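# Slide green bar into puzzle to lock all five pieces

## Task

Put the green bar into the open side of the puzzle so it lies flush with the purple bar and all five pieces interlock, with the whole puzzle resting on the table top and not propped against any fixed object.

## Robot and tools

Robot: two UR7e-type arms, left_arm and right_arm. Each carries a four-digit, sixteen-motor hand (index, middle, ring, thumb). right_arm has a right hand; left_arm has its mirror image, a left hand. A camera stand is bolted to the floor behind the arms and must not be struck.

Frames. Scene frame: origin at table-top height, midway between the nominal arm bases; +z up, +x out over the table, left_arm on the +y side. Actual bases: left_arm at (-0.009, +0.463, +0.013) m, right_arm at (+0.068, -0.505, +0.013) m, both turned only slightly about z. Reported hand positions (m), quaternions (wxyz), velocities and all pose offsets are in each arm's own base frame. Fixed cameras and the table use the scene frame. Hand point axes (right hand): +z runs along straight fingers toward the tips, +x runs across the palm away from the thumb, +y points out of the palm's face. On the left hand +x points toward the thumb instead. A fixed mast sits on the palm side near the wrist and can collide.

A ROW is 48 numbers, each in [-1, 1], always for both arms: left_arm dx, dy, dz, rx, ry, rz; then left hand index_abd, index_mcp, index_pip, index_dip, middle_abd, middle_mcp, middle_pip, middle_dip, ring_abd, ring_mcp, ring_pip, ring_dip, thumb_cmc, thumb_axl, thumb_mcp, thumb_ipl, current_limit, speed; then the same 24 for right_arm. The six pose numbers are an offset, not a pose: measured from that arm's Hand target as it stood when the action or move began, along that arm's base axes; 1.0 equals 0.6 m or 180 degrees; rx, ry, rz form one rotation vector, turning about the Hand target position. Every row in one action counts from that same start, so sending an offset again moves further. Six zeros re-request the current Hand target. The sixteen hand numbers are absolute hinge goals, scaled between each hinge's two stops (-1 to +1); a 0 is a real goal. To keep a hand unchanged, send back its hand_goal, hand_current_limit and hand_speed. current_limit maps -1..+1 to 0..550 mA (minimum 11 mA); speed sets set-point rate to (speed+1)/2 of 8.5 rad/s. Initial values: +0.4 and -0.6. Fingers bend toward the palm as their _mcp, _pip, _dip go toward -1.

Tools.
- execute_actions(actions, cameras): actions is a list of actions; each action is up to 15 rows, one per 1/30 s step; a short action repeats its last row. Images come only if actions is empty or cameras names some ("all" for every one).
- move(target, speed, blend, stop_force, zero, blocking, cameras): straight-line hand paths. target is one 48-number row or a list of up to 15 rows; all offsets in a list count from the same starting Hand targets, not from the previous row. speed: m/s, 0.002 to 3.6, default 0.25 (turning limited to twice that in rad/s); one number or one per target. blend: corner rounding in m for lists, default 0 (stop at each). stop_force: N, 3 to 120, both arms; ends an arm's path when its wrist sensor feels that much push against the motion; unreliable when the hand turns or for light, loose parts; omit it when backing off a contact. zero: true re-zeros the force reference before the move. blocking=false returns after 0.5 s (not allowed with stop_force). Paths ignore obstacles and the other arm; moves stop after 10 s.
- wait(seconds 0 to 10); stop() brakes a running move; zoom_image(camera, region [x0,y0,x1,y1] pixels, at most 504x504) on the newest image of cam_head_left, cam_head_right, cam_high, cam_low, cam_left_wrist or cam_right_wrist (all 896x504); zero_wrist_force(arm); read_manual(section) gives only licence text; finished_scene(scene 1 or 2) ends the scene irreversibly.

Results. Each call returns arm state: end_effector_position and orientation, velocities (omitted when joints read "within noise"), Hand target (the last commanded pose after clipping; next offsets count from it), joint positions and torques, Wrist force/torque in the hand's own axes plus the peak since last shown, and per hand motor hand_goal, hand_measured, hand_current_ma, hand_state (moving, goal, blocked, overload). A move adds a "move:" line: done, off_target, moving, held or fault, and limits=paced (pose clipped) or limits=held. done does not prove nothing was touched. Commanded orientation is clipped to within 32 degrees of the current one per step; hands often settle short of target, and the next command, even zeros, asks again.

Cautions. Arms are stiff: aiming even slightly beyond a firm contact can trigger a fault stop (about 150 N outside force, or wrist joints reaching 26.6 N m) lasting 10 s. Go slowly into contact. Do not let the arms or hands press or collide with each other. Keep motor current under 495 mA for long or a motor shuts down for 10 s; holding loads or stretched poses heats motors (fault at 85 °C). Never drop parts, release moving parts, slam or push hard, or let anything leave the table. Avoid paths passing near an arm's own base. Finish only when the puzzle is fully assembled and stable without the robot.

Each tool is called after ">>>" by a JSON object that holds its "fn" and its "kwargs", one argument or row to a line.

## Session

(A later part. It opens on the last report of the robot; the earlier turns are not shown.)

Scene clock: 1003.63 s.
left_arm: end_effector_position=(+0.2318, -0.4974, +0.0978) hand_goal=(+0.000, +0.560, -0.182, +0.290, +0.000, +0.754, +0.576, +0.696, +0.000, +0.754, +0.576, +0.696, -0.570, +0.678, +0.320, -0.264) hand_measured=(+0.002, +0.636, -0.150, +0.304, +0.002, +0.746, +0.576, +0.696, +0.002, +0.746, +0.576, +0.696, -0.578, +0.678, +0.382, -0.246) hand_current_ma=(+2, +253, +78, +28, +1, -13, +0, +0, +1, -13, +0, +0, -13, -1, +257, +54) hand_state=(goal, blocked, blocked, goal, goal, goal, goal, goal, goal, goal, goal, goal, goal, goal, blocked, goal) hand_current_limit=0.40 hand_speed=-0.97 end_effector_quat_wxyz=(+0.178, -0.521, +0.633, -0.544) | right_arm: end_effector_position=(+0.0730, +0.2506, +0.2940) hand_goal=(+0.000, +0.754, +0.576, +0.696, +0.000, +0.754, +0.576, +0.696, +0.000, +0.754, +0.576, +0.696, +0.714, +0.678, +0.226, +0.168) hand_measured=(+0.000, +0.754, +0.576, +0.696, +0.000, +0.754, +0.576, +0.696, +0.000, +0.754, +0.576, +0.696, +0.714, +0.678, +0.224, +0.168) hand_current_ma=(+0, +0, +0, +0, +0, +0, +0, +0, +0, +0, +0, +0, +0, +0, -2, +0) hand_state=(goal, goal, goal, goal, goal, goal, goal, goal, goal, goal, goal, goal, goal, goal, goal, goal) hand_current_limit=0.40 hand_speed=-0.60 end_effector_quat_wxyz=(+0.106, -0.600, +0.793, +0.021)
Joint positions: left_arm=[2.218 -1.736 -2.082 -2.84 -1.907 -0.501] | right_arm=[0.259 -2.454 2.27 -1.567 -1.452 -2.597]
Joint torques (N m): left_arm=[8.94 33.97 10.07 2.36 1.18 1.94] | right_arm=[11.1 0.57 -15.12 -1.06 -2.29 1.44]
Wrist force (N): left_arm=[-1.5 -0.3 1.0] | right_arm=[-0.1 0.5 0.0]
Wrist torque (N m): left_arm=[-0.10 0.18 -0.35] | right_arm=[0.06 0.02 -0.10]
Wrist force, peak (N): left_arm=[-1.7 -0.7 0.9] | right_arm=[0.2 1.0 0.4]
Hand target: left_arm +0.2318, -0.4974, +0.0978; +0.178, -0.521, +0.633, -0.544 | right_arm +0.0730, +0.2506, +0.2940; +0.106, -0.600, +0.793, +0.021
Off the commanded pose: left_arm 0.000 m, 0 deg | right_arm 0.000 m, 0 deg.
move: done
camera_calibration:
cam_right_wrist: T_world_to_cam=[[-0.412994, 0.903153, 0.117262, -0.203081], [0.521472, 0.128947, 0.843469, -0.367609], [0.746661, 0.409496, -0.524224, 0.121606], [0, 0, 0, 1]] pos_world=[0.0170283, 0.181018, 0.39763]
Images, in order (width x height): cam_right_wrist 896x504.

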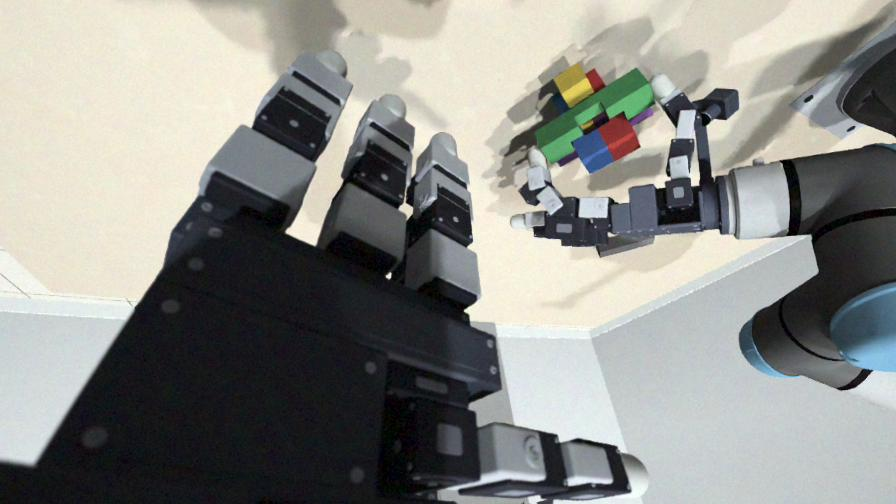

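>>> {"fn": "move", "kwargs": {
  "target": [-0.0013,0.0007,-0.0117,0,0,-0.0011,0,0.56,-0.182,0.29,0,0.754,0.576,0.696,0,0.754,0.576,0.696,-0.571,0.678,0.32,-0.265,0.4,-0.97,0,0,0,0,0,0,0,0.754,0.576,0.696,0,0.754,0.576,0.696,0,0.754,0.576,0.696,0.714,0.678,0.226,0.168,0.4,-0.6],
  "speed": 0.02,
  "cameras": ["cam_right_wrist"]
}}

>>> {"fn": "zoom_image", "kwargs": {
  "camera": "cam_right_wrist",
  "region": [560, 130, 600, 170]
}}

>>> {"fn": "zoom_image", "kwargs": {
  "camera": "cam_right_wrist",
  "region": [610, 100, 650, 140]
}}

Scene clock: 1031.67 s.
left_arm: end_effector_position=(+0.2310, -0.4969, +0.0909) hand_goal=(+0.000, +0.560, -0.182, +0.290, +0.000, +0.754, +0.576, +0.696, +0.000, +0.754, +0.576, +0.696, -0.570, +0.678, +0.320, -0.264) hand_measured=(+0.002, +0.636, -0.150, +0.304, +0.002, +0.746, +0.576, +0.696, +0.002, +0.746, +0.576, +0.696, -0.578, +0.678, +0.382, -0.246) hand_current_ma=(+2, +253, +78, +28, +1, -13, +0, +0, +1, -13, +0, +0, -13, -1, +257, +54) hand_state=(goal, blocked, blocked, goal, goal, goal, goal, goal, goal, goal, goal, goal, goal, goal, blocked, goal) hand_current_limit=0.40 hand_speed=-0.97 end_effector_quat_wxyz=(+0.177, -0.520, +0.634, -0.544) | right_arm: end_effector_position=(+0.0730, +0.2506, +0.2940) hand_goal=(+0.000, +0.754, +0.576, +0.696, +0.000, +0.754, +0.576, +0.696, +0.000, +0.754, +0.576, +0.696, +0.714, +0.678, +0.226, +0.168) hand_measured=(+0.000, +0.754, +0.576, +0.696, +0.000, +0.754, +0.576, +0.696, +0.000, +0.754, +0.576, +0.696, +0.714, +0.678, +0.224, +0.168) hand_current_ma=(+0, +0, +0, +0, +0, +0, +0, +0, +0, +0, +0, +0, +0, +0, -2, +0) hand_state=(goal, goal, goal, goal, goal, goal, goal, goal, goal, goal, goal, goal, goal, goal, goal, goal) hand_current_limit=0.40 hand_speed=-0.60 end_effector_quat_wxyz=(+0.106, -0.600, +0.793, +0.021)
Joint positions: left_arm=[2.219 -1.745 -2.093 -2.818 -1.903 -0.499] | right_arm=[0.259 -2.454 2.27 -1.567 -1.452 -2.597]
Joint torques (N m): left_arm=[8.94 14.86 10.21 2.71 1.18 1.92] | right_arm=[9.91 3.03 -16.48 -1.49 -2.58 1.43]
Wrist force (N): left_arm=[-1.3 -0.3 0.9] | right_arm=[0.1 0.6 0.1]
Wrist torque (N m): left_arm=[-0.10 0.15 -0.32] | right_arm=[0.07 -0.02 -0.07]
Wrist force, peak (N): left_arm=[-1.8 -0.3 1.2] | right_arm=[0.2 0.8 0.2]
Hand target: left_arm +0.2310, -0.4969, +0.0908; +0.177, -0.520, +0.634, -0.544 | right_arm +0.0730, +0.2506, +0.2940; +0.106, -0.600, +0.793, +0.021
Off the commanded pose: left_arm 0.000 m, 0 deg | right_arm 0.000 m, 0 deg.
move: done
camera_calibration:
cam_right_wrist: T_world_to_cam=[[-0.412896, 0.903207, 0.117193, -0.203065], [0.521444, 0.12893, 0.843489, -0.367614], [0.746735, 0.409383, -0.524206, 0.121619], [0, 0, 0, 1]] pos_world=[0.0170283, 0.181018, 0.39763]
Images, in order (width x height): cam_right_wrist 896x504.

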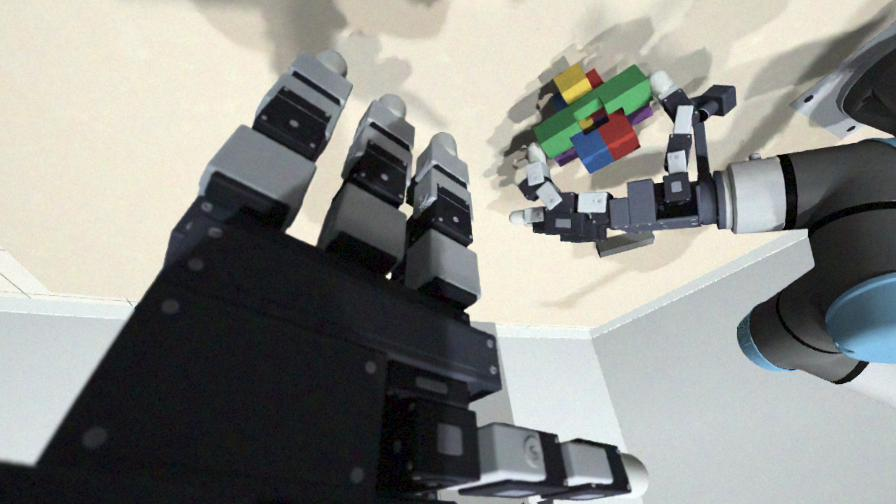

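Scaled by 12.600 from the camera's 896x504 image, which has a finer 1280x720 frame.

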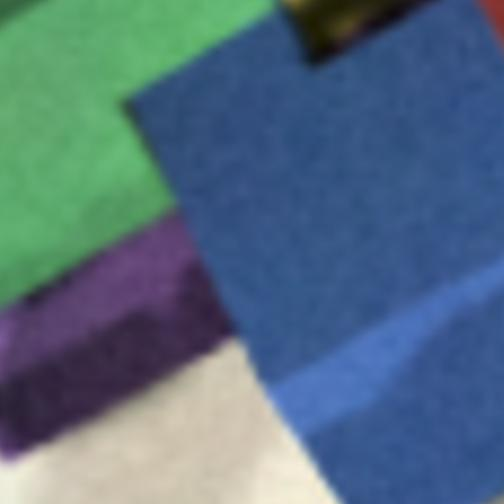

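Scaled by 12.600 from the camera's 896x504 image, which has a finer 1280x720 frame.

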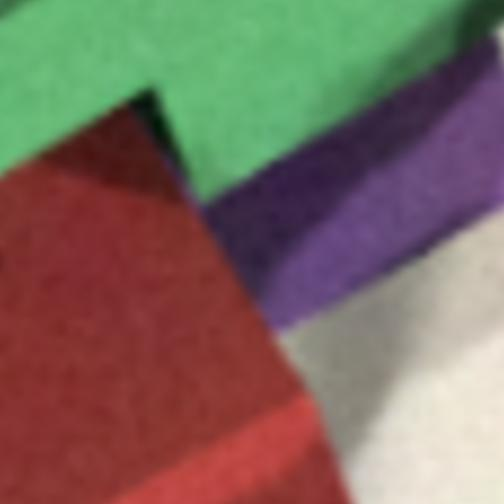

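>>> {"fn": "move", "kwargs": {
  "target": [0.0030,0.0060,0,0,0,0,0,0.56,-0.182,0.29,0,0.754,0.576,0.696,0,0.754,0.576,0.696,-0.571,0.678,0.32,-0.265,0.4,-0.97,0,0,0,0,0,0,0,0.754,0.576,0.696,0,0.754,0.576,0.696,0,0.754,0.576,0.696,0.714,0.678,0.226,0.168,0.4,-0.6],
  "speed": 0.01,
  "stop_force": 3,
  "cameras": ["cam_right_wrist"]
}}

>>> {"fn": "zoom_image", "kwargs": {
  "camera": "cam_right_wrist",
  "region": [560, 130, 600, 170]
}}

>>> {"fn": "zoom_image", "kwargs": {
  "camera": "cam_right_wrist",
  "region": [610, 100, 650, 140]
}}

Scene clock: 1040.43 s.
left_arm: end_effector_position=(+0.2328, -0.4933, +0.0908) hand_goal=(+0.000, +0.560, -0.182, +0.290, +0.000, +0.754, +0.576, +0.696, +0.000, +0.754, +0.576, +0.696, -0.570, +0.678, +0.320, -0.264) hand_measured=(+0.002, +0.636, -0.148, +0.306, +0.002, +0.746, +0.576, +0.696, +0.002, +0.746, +0.576, +0.696, -0.578, +0.678, +0.382, -0.246) hand_current_ma=(+2, +253, +79, +29, +1, -13, +0, +0, +1, -13, +0, +0, -13, -1, +255, +55) hand_state=(goal, blocked, blocked, goal, goal, goal, goal, goal, goal, goal, goal, goal, goal, goal, blocked, goal) hand_current_limit=0.40 hand_speed=-0.97 end_effector_quat_wxyz=(+0.177, -0.520, +0.634, -0.544) | right_arm: end_effector_position=(+0.0730, +0.2506, +0.2940) hand_goal=(+0.000, +0.754, +0.576, +0.696, +0.000, +0.754, +0.576, +0.696, +0.000, +0.754, +0.576, +0.696, +0.714, +0.678, +0.226, +0.168) hand_measured=(+0.000, +0.754, +0.576, +0.696, +0.000, +0.754, +0.576, +0.696, +0.000, +0.754, +0.576, +0.696, +0.714, +0.678, +0.224, +0.168) hand_current_ma=(+0, +0, +0, +0, +0, +0, +0, +0, +0, +0, +0, +0, +0, +0, -2, +0) hand_state=(goal, goal, goal, goal, goal, goal, goal, goal, goal, goal, goal, goal, goal, goal, goal, goal) hand_current_limit=0.40 hand_speed=-0.60 end_effector_quat_wxyz=(+0.106, -0.600, +0.793, +0.021)
Joint positions: left_arm=[2.23 -1.738 -2.101 -2.815 -1.893 -0.495] | right_arm=[0.259 -2.454 2.27 -1.567 -1.452 -2.597]
Joint torques (N m): left_arm=[9.15 33.67 9.32 2.32 1.15 2.09] | right_arm=[10.26 14.81 -19.3 -4.06 -2.46 1.24]
Wrist force (N): left_arm=[-1.3 -0.4 1.2] | right_arm=[0.0 0.5 0.3]
Wrist torque (N m): left_arm=[-0.15 0.21 -0.36] | right_arm=[0.03 -0.01 -0.10]
Wrist force, peak (N): left_arm=[-1.5 0.1 1.2] | right_arm=[0.2 0.9 0.3]
Hand target: left_arm +0.2328, -0.4933, +0.0908; +0.177, -0.520, +0.634, -0.544 | right_arm +0.0730, +0.2506, +0.2940; +0.106, -0.600, +0.793, +0.021
Off the commanded pose: left_arm 0.000 m, 0 deg | right_arm 0.000 m, 0 deg.
move: done
camera_calibration:
cam_right_wrist: T_world_to_cam=[[-0.412896, 0.903207, 0.117193, -0.203065], [0.521444, 0.12893, 0.843489, -0.367614], [0.746735, 0.409383, -0.524206, 0.121619], [0, 0, 0, 1]] pos_world=[0.0170283, 0.181018, 0.39763]
Images, in order (width x height): cam_right_wrist 896x504.

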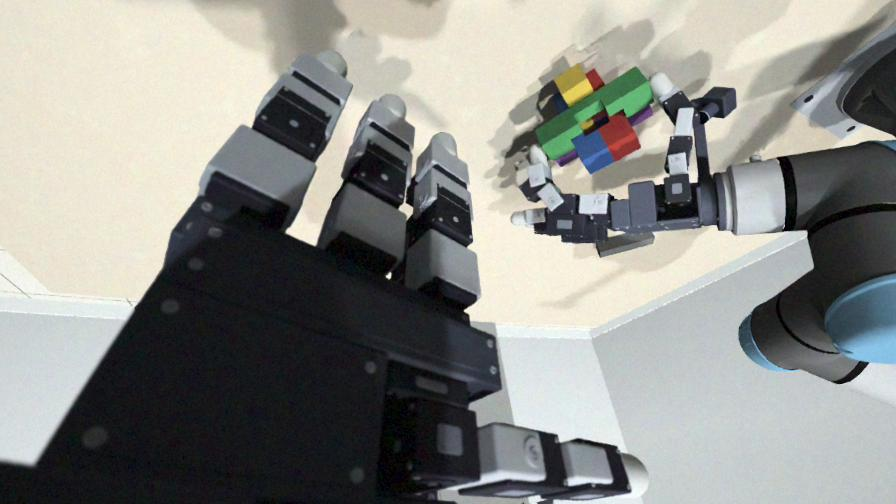

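Scaled by 12.600 from the camera's 896x504 image, which has a finer 1280x720 frame.

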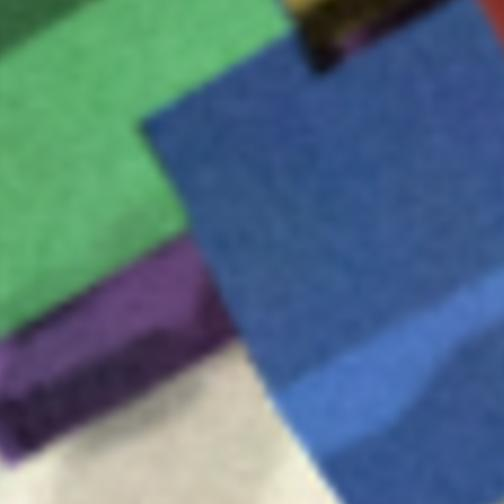

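Scaled by 12.600 from the camera's 896x504 image, which has a finer 1280x720 frame.

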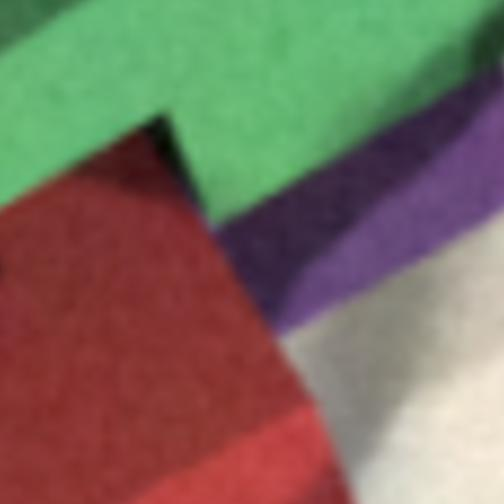

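>>> {"fn": "move", "kwargs": {
  "target": [0.00324,0.00584,0,0,0,0,0,0.56,-0.182,0.29,0,0.754,0.576,0.696,0,0.754,0.576,0.696,-0.571,0.678,0.32,-0.265,0.4,-0.97,0,0,0,0,0,0,0,0.754,0.576,0.696,0,0.754,0.576,0.696,0,0.754,0.576,0.696,0.714,0.678,0.226,0.168,0.4,-0.6],
  "speed": 0.01,
  "stop_force": 3,
  "cameras": ["cam_right_wrist"]
}}

>>> {"fn": "zoom_image", "kwargs": {
  "camera": "cam_right_wrist",
  "region": [560, 130, 600, 170]
}}

>>> {"fn": "zoom_image", "kwargs": {
  "camera": "cam_right_wrist",
  "region": [610, 100, 650, 140]
}}

>>> {"fn": "zoom_image", "kwargs": {
  "camera": "cam_right_wrist",
  "region": [520, 60, 680, 180]
}}

Scene clock: 1058.20 s.
left_arm: end_effector_position=(+0.2347, -0.4898, +0.0908) hand_goal=(+0.000, +0.560, -0.182, +0.290, +0.000, +0.754, +0.576, +0.696, +0.000, +0.754, +0.576, +0.696, -0.570, +0.678, +0.320, -0.264) hand_measured=(+0.002, +0.636, -0.148, +0.306, +0.002, +0.746, +0.576, +0.696, +0.002, +0.746, +0.576, +0.696, -0.578, +0.678, +0.382, -0.246) hand_current_ma=(+2, +253, +79, +29, +1, -13, +0, +0, +1, -13, +0, +0, -13, -1, +255, +55) hand_state=(goal, blocked, blocked, goal, goal, goal, goal, goal, goal, goal, goal, goal, goal, goal, blocked, goal) hand_current_limit=0.40 hand_speed=-0.97 end_effector_quat_wxyz=(+0.177, -0.520, +0.634, -0.544) | right_arm: end_effector_position=(+0.0730, +0.2506, +0.2940) hand_goal=(+0.000, +0.754, +0.576, +0.696, +0.000, +0.754, +0.576, +0.696, +0.000, +0.754, +0.576, +0.696, +0.714, +0.678, +0.226, +0.168) hand_measured=(+0.000, +0.754, +0.576, +0.696, +0.000, +0.754, +0.576, +0.696, +0.000, +0.754, +0.576, +0.696, +0.714, +0.678, +0.224, +0.168) hand_current_ma=(+0, +0, +0, +0, +0, +0, +0, +0, +0, +0, +0, +0, +0, +0, -2, +0) hand_state=(goal, goal, goal, goal, goal, goal, goal, goal, goal, goal, goal, goal, goal, goal, goal, goal) hand_current_limit=0.40 hand_speed=-0.60 end_effector_quat_wxyz=(+0.106, -0.600, +0.793, +0.021)
Joint positions: left_arm=[2.241 -1.732 -2.109 -2.813 -1.882 -0.491] | right_arm=[0.259 -2.454 2.27 -1.567 -1.452 -2.597]
Joint torques (N m): left_arm=[9.23 33.25 9.31 2.39 1.16 2.07] | right_arm=[10.24 18.88 -21.89 -3.69 -2.09 1.11]
Wrist force (N): left_arm=[-0.6 -0.3 0.9] | right_arm=[0.0 0.4 0.3]
Wrist torque (N m): left_arm=[-0.12 0.10 -0.31] | right_arm=[0.02 -0.01 -0.10]
Wrist force, peak (N): left_arm=[-1.3 -0.3 1.4] | right_arm=[0.0 0.9 0.2]
Hand target: left_arm +0.2347, -0.4898, +0.0908; +0.177, -0.520, +0.634, -0.544 | right_arm +0.0730, +0.2506, +0.2940; +0.106, -0.600, +0.793, +0.021
Off the commanded pose: left_arm 0.000 m, 0 deg | right_arm 0.000 m, 0 deg.
move: done
camera_calibration:
cam_right_wrist: T_world_to_cam=[[-0.412896, 0.903207, 0.117193, -0.203065], [0.521444, 0.12893, 0.843489, -0.367614], [0.746735, 0.409383, -0.524206, 0.121619], [0, 0, 0, 1]] pos_world=[0.0170283, 0.181018, 0.39763]
Images, in order (width x height): cam_right_wrist 896x504.

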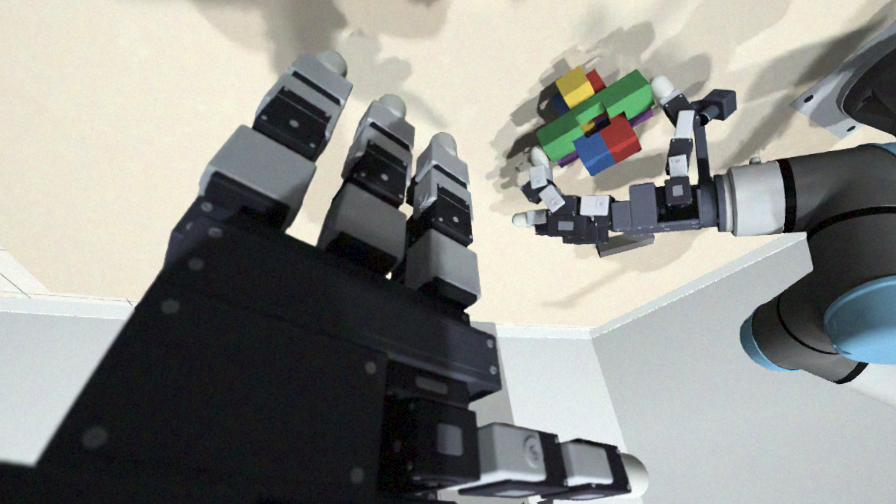

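Scaled by 12.600 from the camera's 896x504 image, which has a finer 1280x720 frame.

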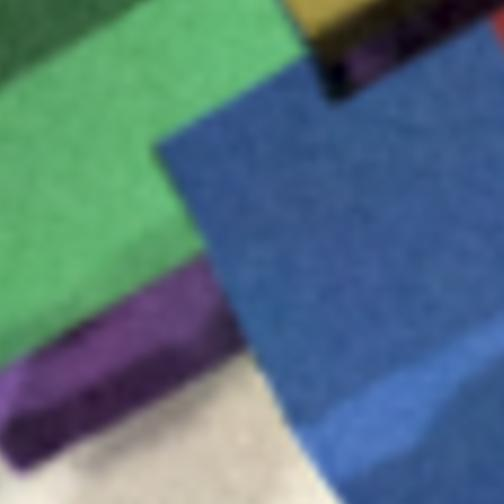

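Scaled by 12.600 from the camera's 896x504 image, which has a finer 1280x720 frame.

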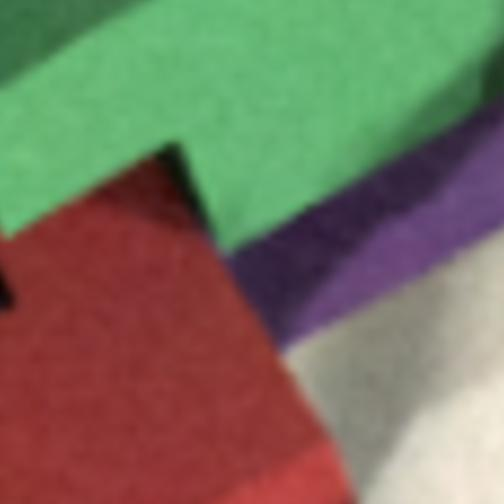

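Scaled by 3.150 from the camera's 896x504 image, which has a finer 1280x720 frame.

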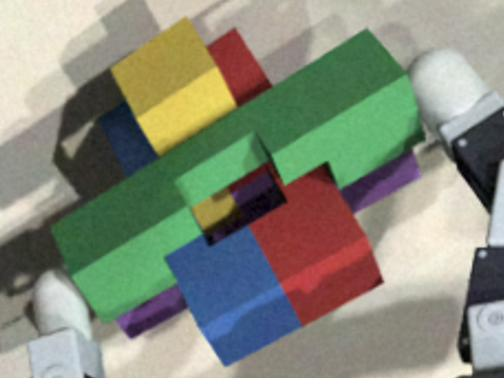

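>>> {"fn": "zoom_image", "kwargs": {
  "camera": "cam_right_wrist",
  "region": [565, 105, 645, 185]
}}

Scaled by 6.300 from the camera's 896x504 image, which has a finer 1280x720 frame.

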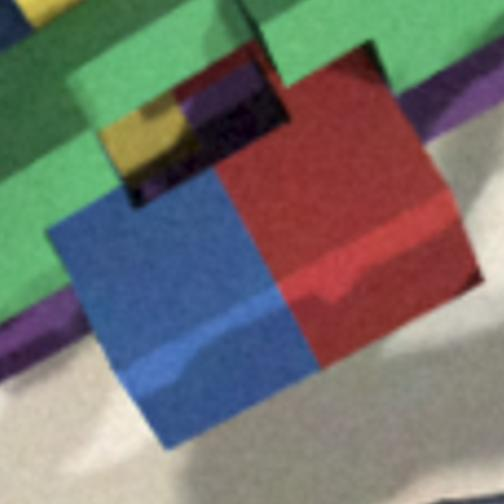

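>>> {"fn": "move", "kwargs": {
  "target": [0.00367,0.00558,0,0,0,0,0,0.56,-0.182,0.29,0,0.754,0.576,0.696,0,0.754,0.576,0.696,-0.571,0.678,0.32,-0.265,0.4,-0.97,0,0,0,0,0,0,0,0.754,0.576,0.696,0,0.754,0.576,0.696,0,0.754,0.576,0.696,0.714,0.678,0.226,0.168,0.4,-0.6],
  "speed": 0.01,
  "stop_force": 3,
  "cameras": ["all"]
}}

>>> {"fn": "zoom_image", "kwargs": {
  "camera": "cam_right_wrist",
  "region": [565, 105, 645, 185]
}}

>>> {"fn": "zoom_image", "kwargs": {
  "camera": "cam_low",
  "region": [460, 190, 580, 310]
}}

Scene clock: 1109.63 s.
left_arm: end_effector_position=(+0.2369, -0.4865, +0.0908) hand_goal=(+0.000, +0.560, -0.182, +0.290, +0.000, +0.754, +0.576, +0.696, +0.000, +0.754, +0.576, +0.696, -0.570, +0.678, +0.320, -0.264) hand_measured=(+0.002, +0.634, -0.148, +0.306, +0.002, +0.746, +0.576, +0.696, +0.002, +0.746, +0.576, +0.696, -0.578, +0.678, +0.382, -0.244) hand_current_ma=(+2, +246, +79, +29, +1, -13, +0, +0, +1, -13, +0, +0, -13, -1, +255, +61) hand_state=(goal, blocked, blocked, goal, goal, goal, goal, goal, goal, goal, goal, goal, goal, goal, blocked, blocked) hand_current_limit=0.40 hand_speed=-0.97 end_effector_quat_wxyz=(+0.177, -0.520, +0.634, -0.544) | right_arm: end_effector_position=(+0.0730, +0.2506, +0.2940) hand_goal=(+0.000, +0.754, +0.576, +0.696, +0.000, +0.754, +0.576, +0.696, +0.000, +0.754, +0.576, +0.696, +0.714, +0.678, +0.226, +0.168) hand_measured=(+0.000, +0.754, +0.576, +0.696, +0.000, +0.754, +0.576, +0.696, +0.000, +0.754, +0.576, +0.696, +0.714, +0.678, +0.224, +0.168) hand_current_ma=(+0, +0, +0, +0, +0, +0, +0, +0, +0, +0, +0, +0, +0, +0, -2, +0) hand_state=(goal, goal, goal, goal, goal, goal, goal, goal, goal, goal, goal, goal, goal, goal, goal, goal) hand_current_limit=0.40 hand_speed=-0.60 end_effector_quat_wxyz=(+0.106, -0.600, +0.793, +0.021)
Joint positions: left_arm=[2.252 -1.726 -2.117 -2.81 -1.872 -0.486] | right_arm=[0.259 -2.454 2.27 -1.567 -1.452 -2.597]
Joint torques (N m): left_arm=[9.27 32.96 9.38 2.5 1.14 2.08] | right_arm=[10.42 20.29 -21.44 -3.31 -2.51 1.23]
Wrist force (N): left_arm=[-0.9 -0.3 0.8] | right_arm=[0.1 0.7 0.1]
Wrist torque (N m): left_arm=[-0.16 0.15 -0.34] | right_arm=[0.08 -0.01 -0.08]
Wrist force, peak (N): left_arm=[-1.5 -0.1 1.3] | right_arm=[0.3 1.0 0.1]
Hand target: left_arm +0.2369, -0.4865, +0.0908; +0.177, -0.520, +0.634, -0.544 | right_arm +0.0730, +0.2506, +0.2940; +0.106, -0.600, +0.793, +0.021
Off the commanded pose: left_arm 0.000 m, 0 deg | right_arm 0.000 m, 0 deg.
move: done
camera_calibration:
cam_left_wrist: T_world_to_cam=[[0.562905, 0.776795, 0.28236, 0.177013], [-0.524217, 0.0714187, 0.848585, 0.0301534], [0.639011, -0.62569, 0.447411, -0.374347], [0, 0, 0, 1]] pos_world=[0.155377, -0.373881, 0.0919177]
cam_right_wrist: T_world_to_cam=[[-0.412896, 0.903207, 0.117193, -0.203065], [0.521444, 0.12893, 0.843489, -0.367614], [0.746735, 0.409383, -0.524206, 0.121619], [0, 0, 0, 1]] pos_world=[0.0170283, 0.181018, 0.39763]

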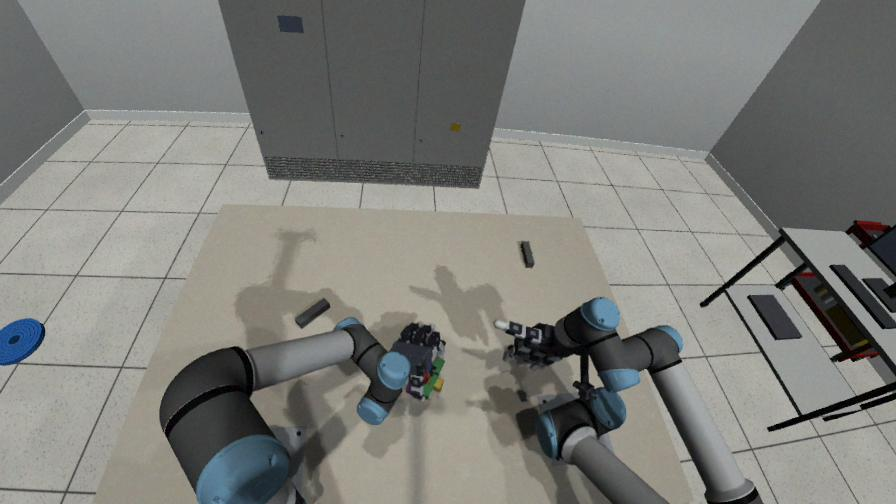

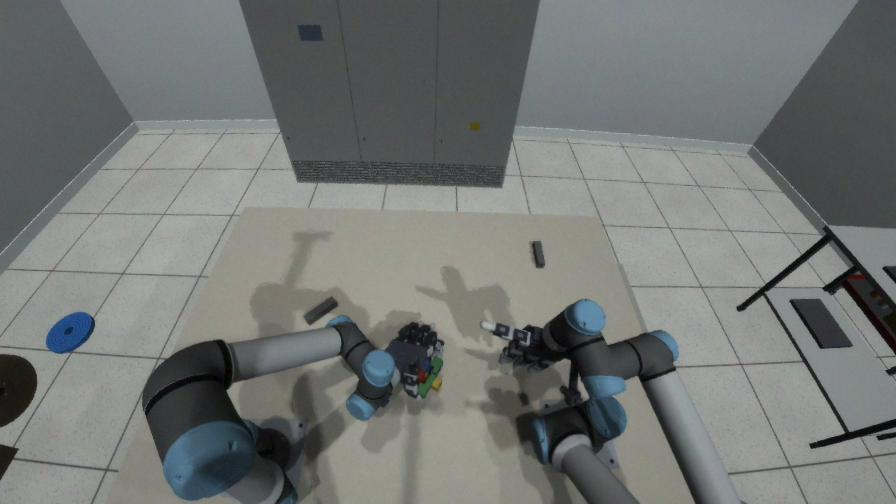

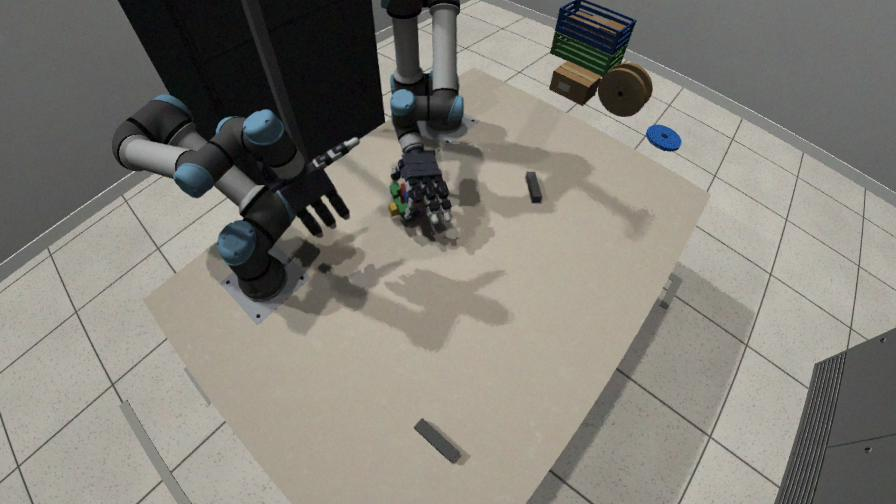

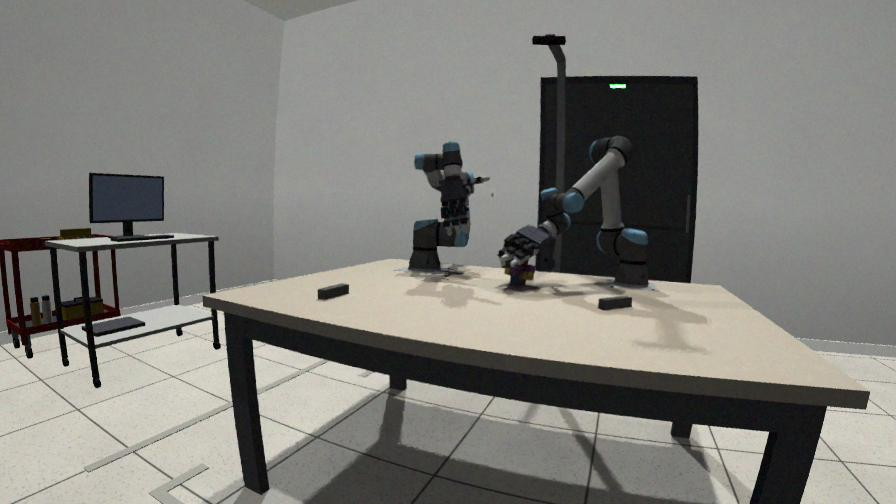

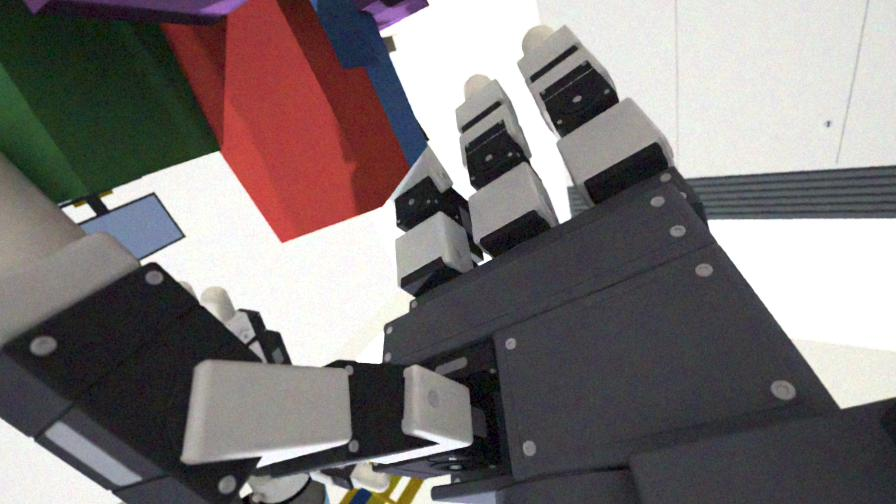

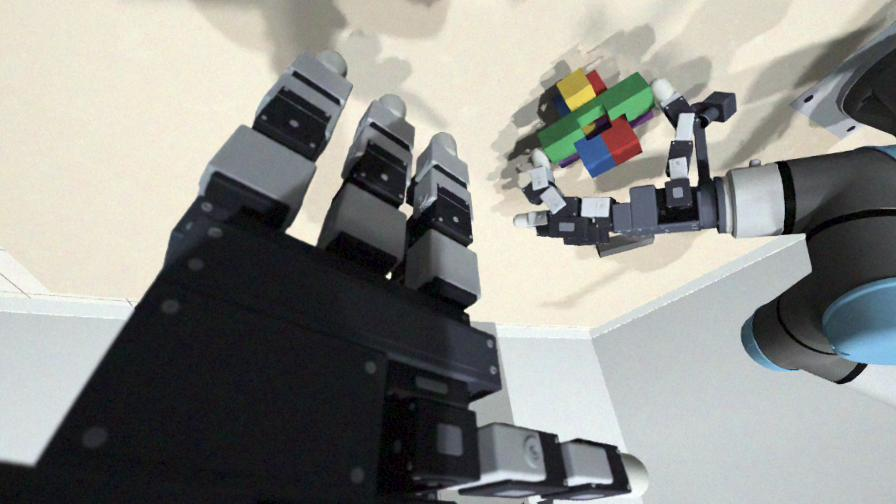

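Scaled by 6.300 from the camera's 896x504 image, which has a finer 1280x720 frame.

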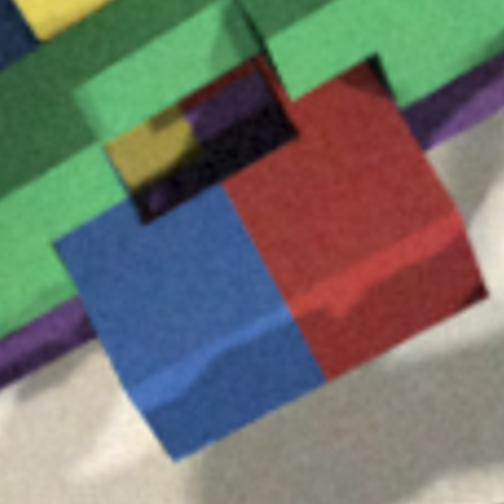

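Scaled by 4.200 from the camera's 896x504 image, which has a finer 1280x720 frame.

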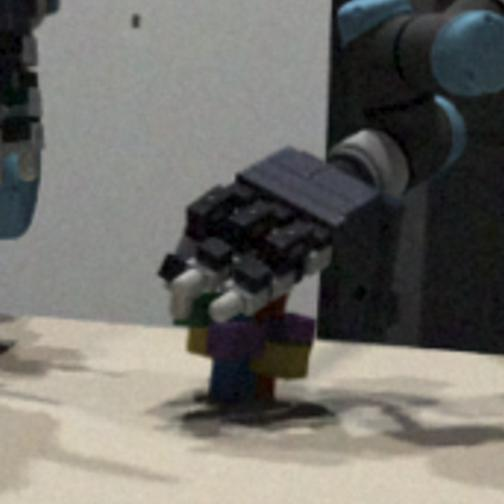

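>>> {"fn": "zoom_image", "kwargs": {
  "camera": "cam_low",
  "region": [490, 230, 550, 290]
}}

>>> {"fn": "zoom_image", "kwargs": {
  "camera": "cam_head_right",
  "region": [380, 310, 470, 410]
}}

>>> {"fn": "zoom_image", "kwargs": {
  "camera": "cam_high",
  "region": [360, 140, 470, 240]
}}

Scaled by 8.400 from the camera's 896x504 image, which has a finer 1280x720 frame.

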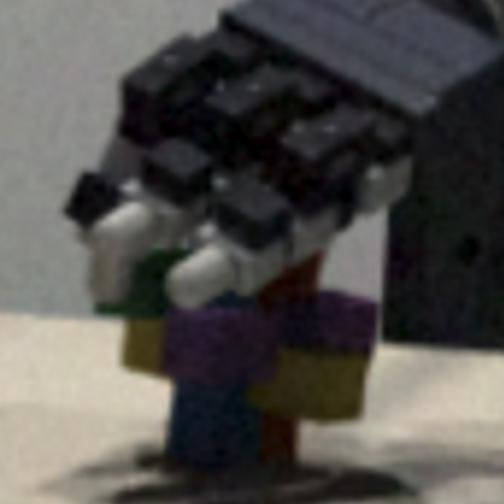

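Scaled by 5.040 from the camera's 896x504 image, which has a finer 1280x720 frame.

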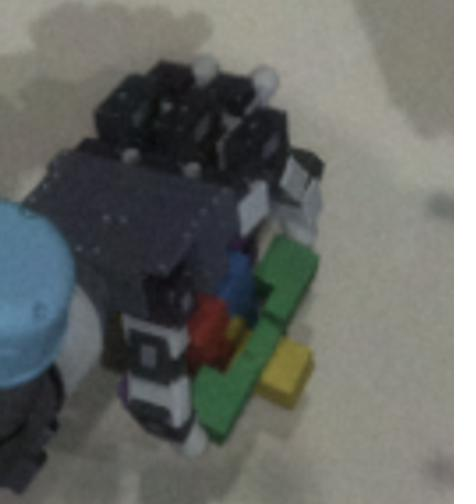

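Scaled by 4.582 from the camera's 896x504 image, which has a finer 1280x720 frame.

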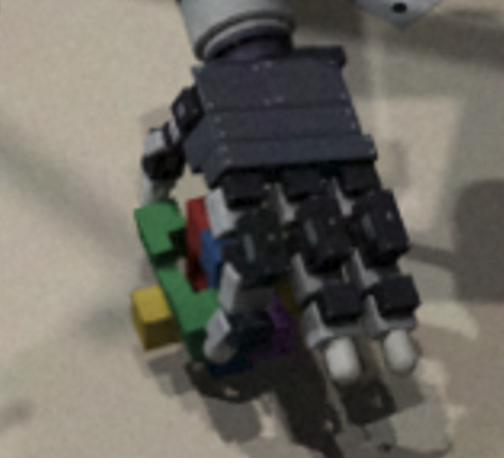

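>>> {"fn": "zoom_image", "kwargs": {
  "camera": "cam_right_wrist",
  "region": [563, 133, 593, 163]
}}

>>> {"fn": "zoom_image", "kwargs": {
  "camera": "cam_right_wrist",
  "region": [612, 104, 642, 134]
}}

>>> {"fn": "zoom_image", "kwargs": {
  "camera": "cam_left_wrist",
  "region": [140, 0, 540, 260]
}}

Scaled by 16.800 from the camera's 896x504 image, which has a finer 1280x720 frame.

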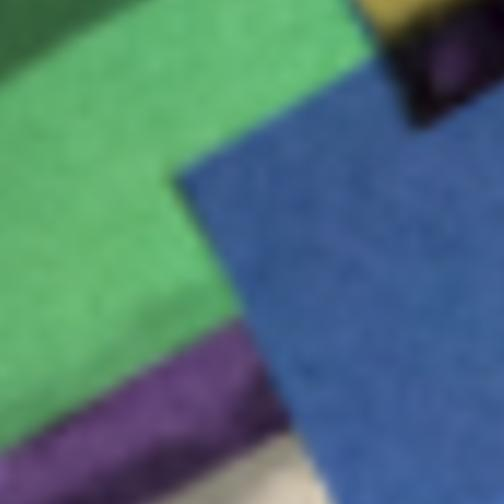

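Scaled by 16.800 from the camera's 896x504 image, which has a finer 1280x720 frame.

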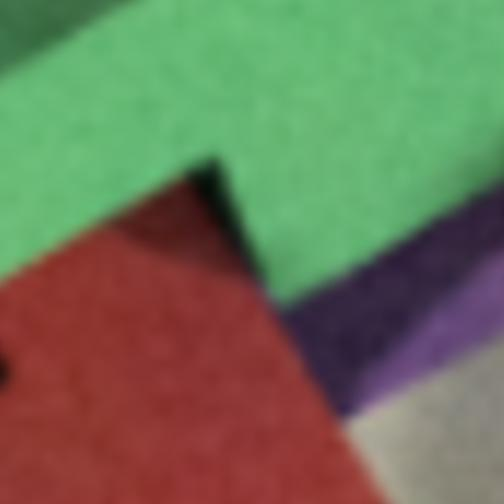

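Scaled by 1.260 from the camera's 896x504 image, which has a finer 1280x720 frame.

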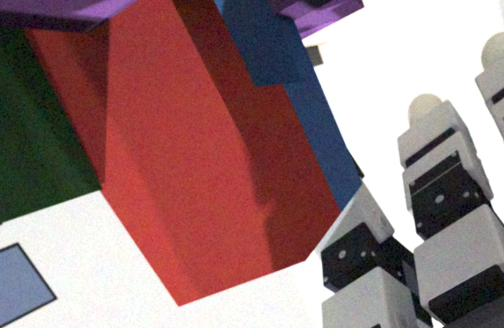

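>>> {"fn": "zoom_image", "kwargs": {
  "camera": "cam_left_wrist",
  "region": [0, 0, 440, 250]
}}

Scaled by 1.145 from the camera's 896x504 image, which has a finer 1280x720 frame.

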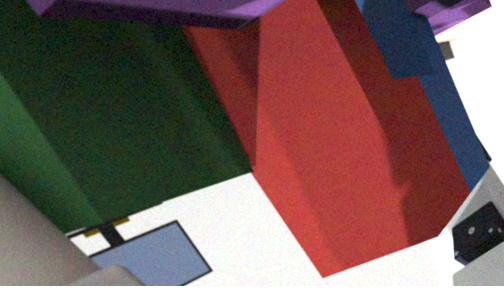

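>>> {"fn": "zoom_image", "kwargs": {
  "camera": "cam_left_wrist",
  "region": [160, 90, 280, 210]
}}

>>> {"fn": "zoom_image", "kwargs": {
  "camera": "cam_left_wrist",
  "region": [120, 0, 240, 120]
}}

Scaled by 4.200 from the camera's 896x504 image, which has a finer 1280x720 frame.

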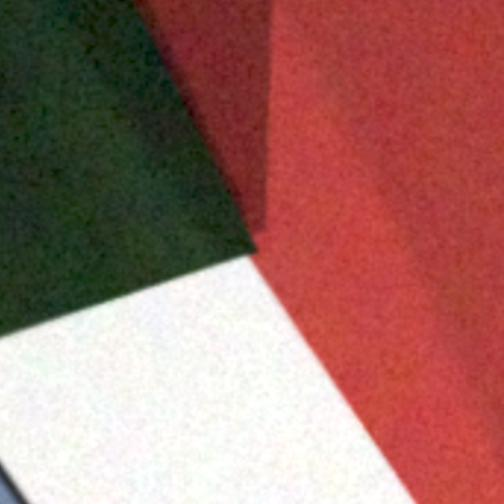

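Scaled by 4.200 from the camera's 896x504 image, which has a finer 1280x720 frame.

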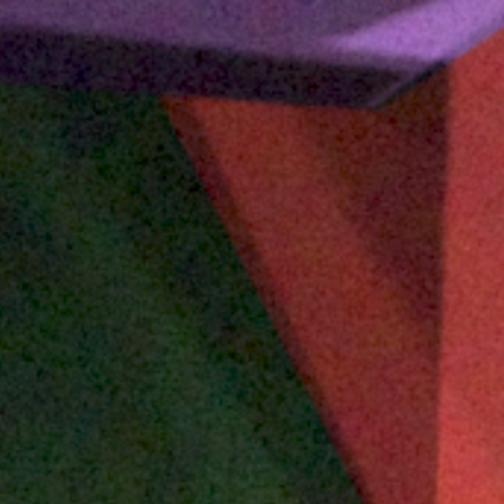

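>>> {"fn": "zoom_image", "kwargs": {
  "camera": "cam_left_wrist",
  "region": [0, 20, 240, 240]
}}

>>> {"fn": "zoom_image", "kwargs": {
  "camera": "cam_right_wrist",
  "region": [530, 120, 570, 160]
}}

>>> {"fn": "zoom_image", "kwargs": {
  "camera": "cam_right_wrist",
  "region": [625, 65, 665, 105]
}}

Scaled by 2.100 from the camera's 896x504 image, which has a finer 1280x720 frame.

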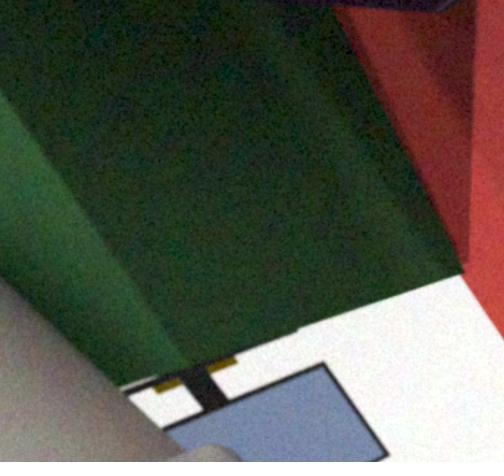

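Scaled by 12.600 from the camera's 896x504 image, which has a finer 1280x720 frame.

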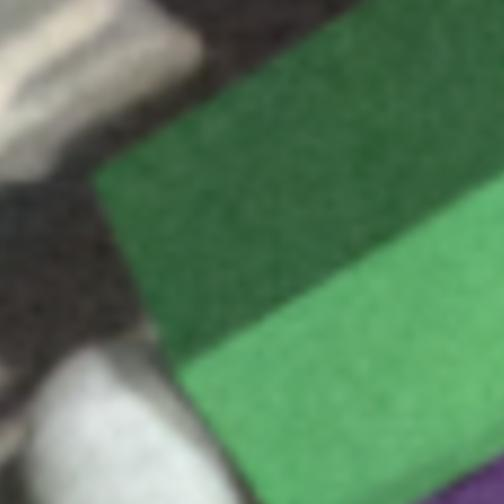

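Scaled by 12.600 from the camera's 896x504 image, which has a finer 1280x720 frame.

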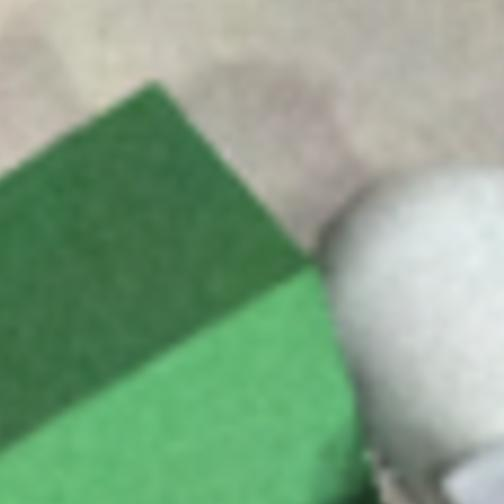

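>>> {"fn": "move", "kwargs": {
  "target": [-0.01135,-0.0204,0,0,0,0,0,0.56,-0.182,0.29,0,0.754,0.576,0.696,0,0.754,0.576,0.696,-0.571,0.678,0.32,-0.265,0.4,-0.97,0,0,0,0,0,0,0,0.754,0.576,0.696,0,0.754,0.576,0.696,0,0.754,0.576,0.696,0.714,0.678,0.226,0.168,0.4,-0.6],
  "speed": 0.01,
  "cameras": ["cam_right_wrist","cam_left_wrist"]
}}

>>> {"fn": "zoom_image", "kwargs": {
  "camera": "cam_right_wrist",
  "region": [520, 60, 680, 180]
}}

>>> {"fn": "zoom_image", "kwargs": {
  "camera": "cam_right_wrist",
  "region": [565, 105, 645, 185]
}}

>>> {"fn": "zoom_image", "kwargs": {
  "camera": "cam_left_wrist",
  "region": [0, 0, 440, 250]
}}

Scene clock: 1342.03 s.
left_arm: end_effector_position=(+0.2301, -0.4987, +0.0908) hand_goal=(+0.000, +0.560, -0.182, +0.290, +0.000, +0.754, +0.576, +0.696, +0.000, +0.754, +0.576, +0.696, -0.570, +0.678, +0.320, -0.264) hand_measured=(+0.000, +0.634, -0.148, +0.306, +0.002, +0.746, +0.576, +0.696, +0.002, +0.746, +0.576, +0.696, -0.578, +0.678, +0.380, -0.244) hand_current_ma=(+0, +245, +85, +33, +1, -13, +0, +0, +1, -13, +0, +0, -14, -1, +249, +61) hand_state=(goal, blocked, blocked, goal, goal, goal, goal, goal, goal, goal, goal, goal, goal, goal, blocked, blocked) hand_current_limit=0.40 hand_speed=-0.97 end_effector_quat_wxyz=(+0.177, -0.520, +0.634, -0.544) | right_arm: end_effector_position=(+0.0730, +0.2506, +0.2940) hand_goal=(+0.000, +0.754, +0.576, +0.696, +0.000, +0.754, +0.576, +0.696, +0.000, +0.754, +0.576, +0.696, +0.714, +0.678, +0.226, +0.168) hand_measured=(+0.000, +0.754, +0.576, +0.696, +0.000, +0.754, +0.576, +0.696, +0.000, +0.754, +0.576, +0.696, +0.714, +0.678, +0.224, +0.168) hand_current_ma=(+0, +0, +0, +0, +0, +0, +0, +0, +0, +0, +0, +0, +0, +0, -2, +0) hand_state=(goal, goal, goal, goal, goal, goal, goal, goal, goal, goal, goal, goal, goal, goal, goal, goal) hand_current_limit=0.40 hand_speed=-0.60 end_effector_quat_wxyz=(+0.106, -0.600, +0.793, +0.021)
Joint positions: left_arm=[2.214 -1.749 -2.088 -2.82 -1.907 -0.501] | right_arm=[0.259 -2.454 2.27 -1.567 -1.452 -2.597]
Joint torques (N m): left_arm=[-10.66 15.52 25.11 -0.76 -1.36 -2.01] | right_arm=[9.81 18.03 -21.66 -3.41 -2.36 1.03]
Wrist force (N): left_arm=[-1.2 -0.3 1.4] | right_arm=[0.1 0.6 0.0]
Wrist torque (N m): left_arm=[-0.14 0.15 -0.11] | right_arm=[0.08 -0.01 -0.08]
Wrist force, peak (N): left_arm=[-2.0 0.1 1.1] | right_arm=[-0.2 0.8 0.6]
Hand target: left_arm +0.2301, -0.4987, +0.0908; +0.177, -0.520, +0.634, -0.544 | right_arm +0.0730, +0.2506, +0.2940; +0.106, -0.600, +0.793, +0.021
Off the commanded pose: left_arm 0.000 m, 0 deg | right_arm 0.000 m, 0 deg.
move: done
camera_calibration:
cam_left_wrist: T_world_to_cam=[[0.562905, 0.776795, 0.28236, 0.190318], [-0.524217, 0.0714187, 0.848585, 0.02746], [0.639011, -0.62569, 0.447411, -0.377635], [0, 0, 0, 1]] pos_world=[0.148577, -0.386081, 0.0919177]
cam_right_wrist: T_world_to_cam=[[-0.412896, 0.903207, 0.117193, -0.203065], [0.521444, 0.12893, 0.843489, -0.367614], [0.746735, 0.409383, -0.524206, 0.121619], [0, 0, 0, 1]] pos_world=[0.0170283, 0.181018, 0.39763]
Images, in order (width x height): cam_left_wrist 896x504, cam_right_wrist 896x504.

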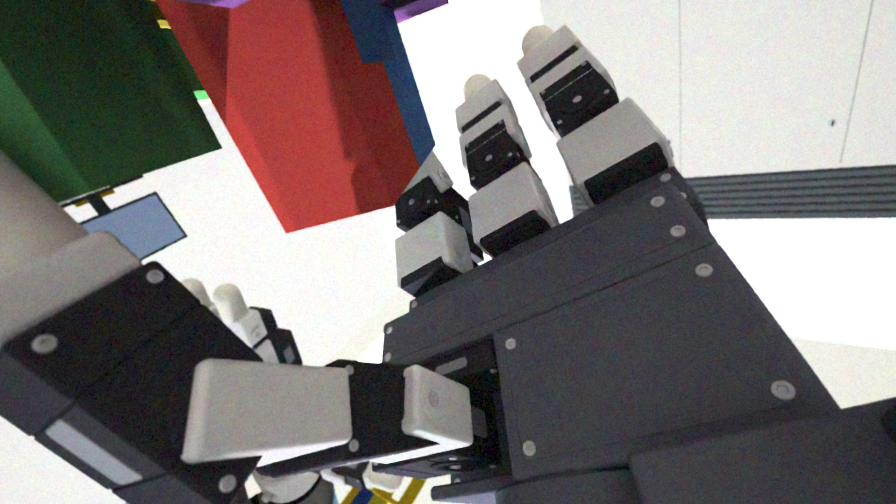

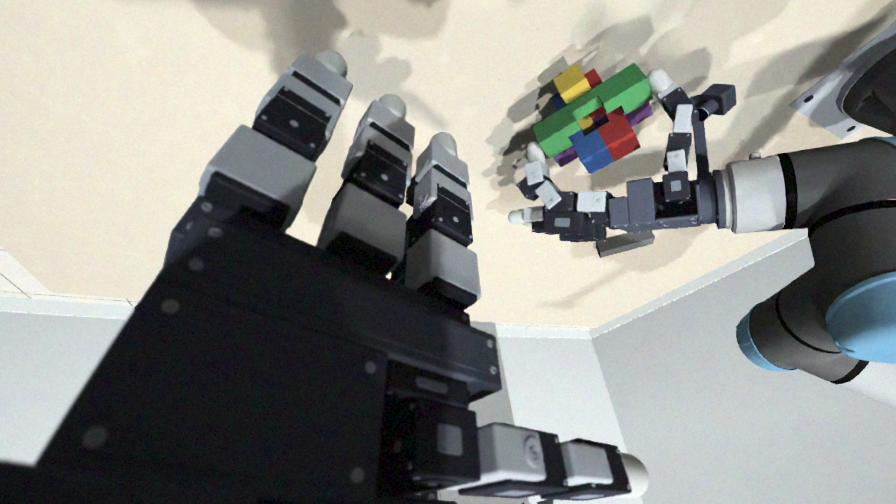

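Scaled by 3.150 from the camera's 896x504 image, which has a finer 1280x720 frame.

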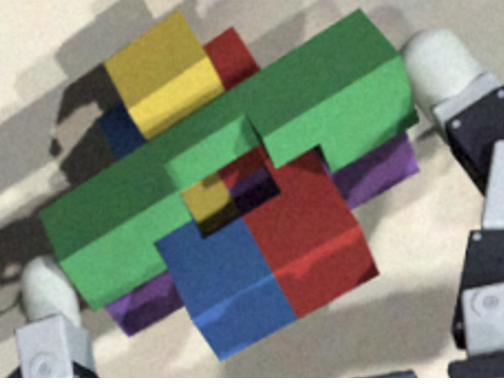

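Scaled by 6.300 from the camera's 896x504 image, which has a finer 1280x720 frame.

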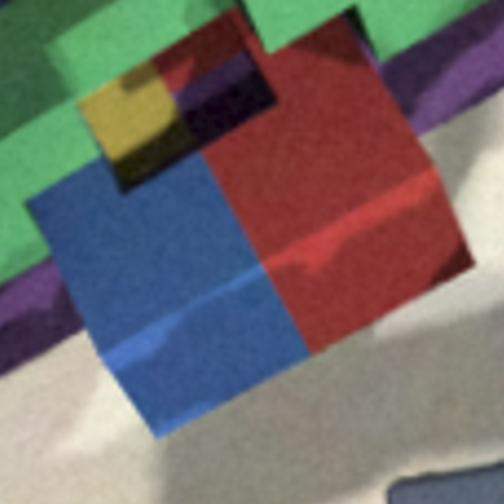

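Scaled by 1.145 from the camera's 896x504 image, which has a finer 1280x720 frame.

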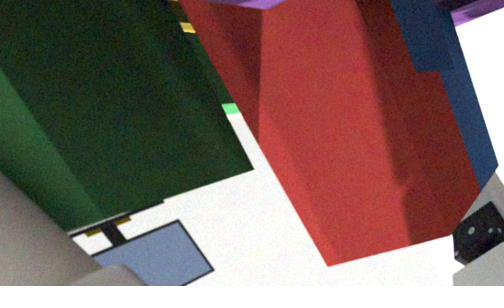

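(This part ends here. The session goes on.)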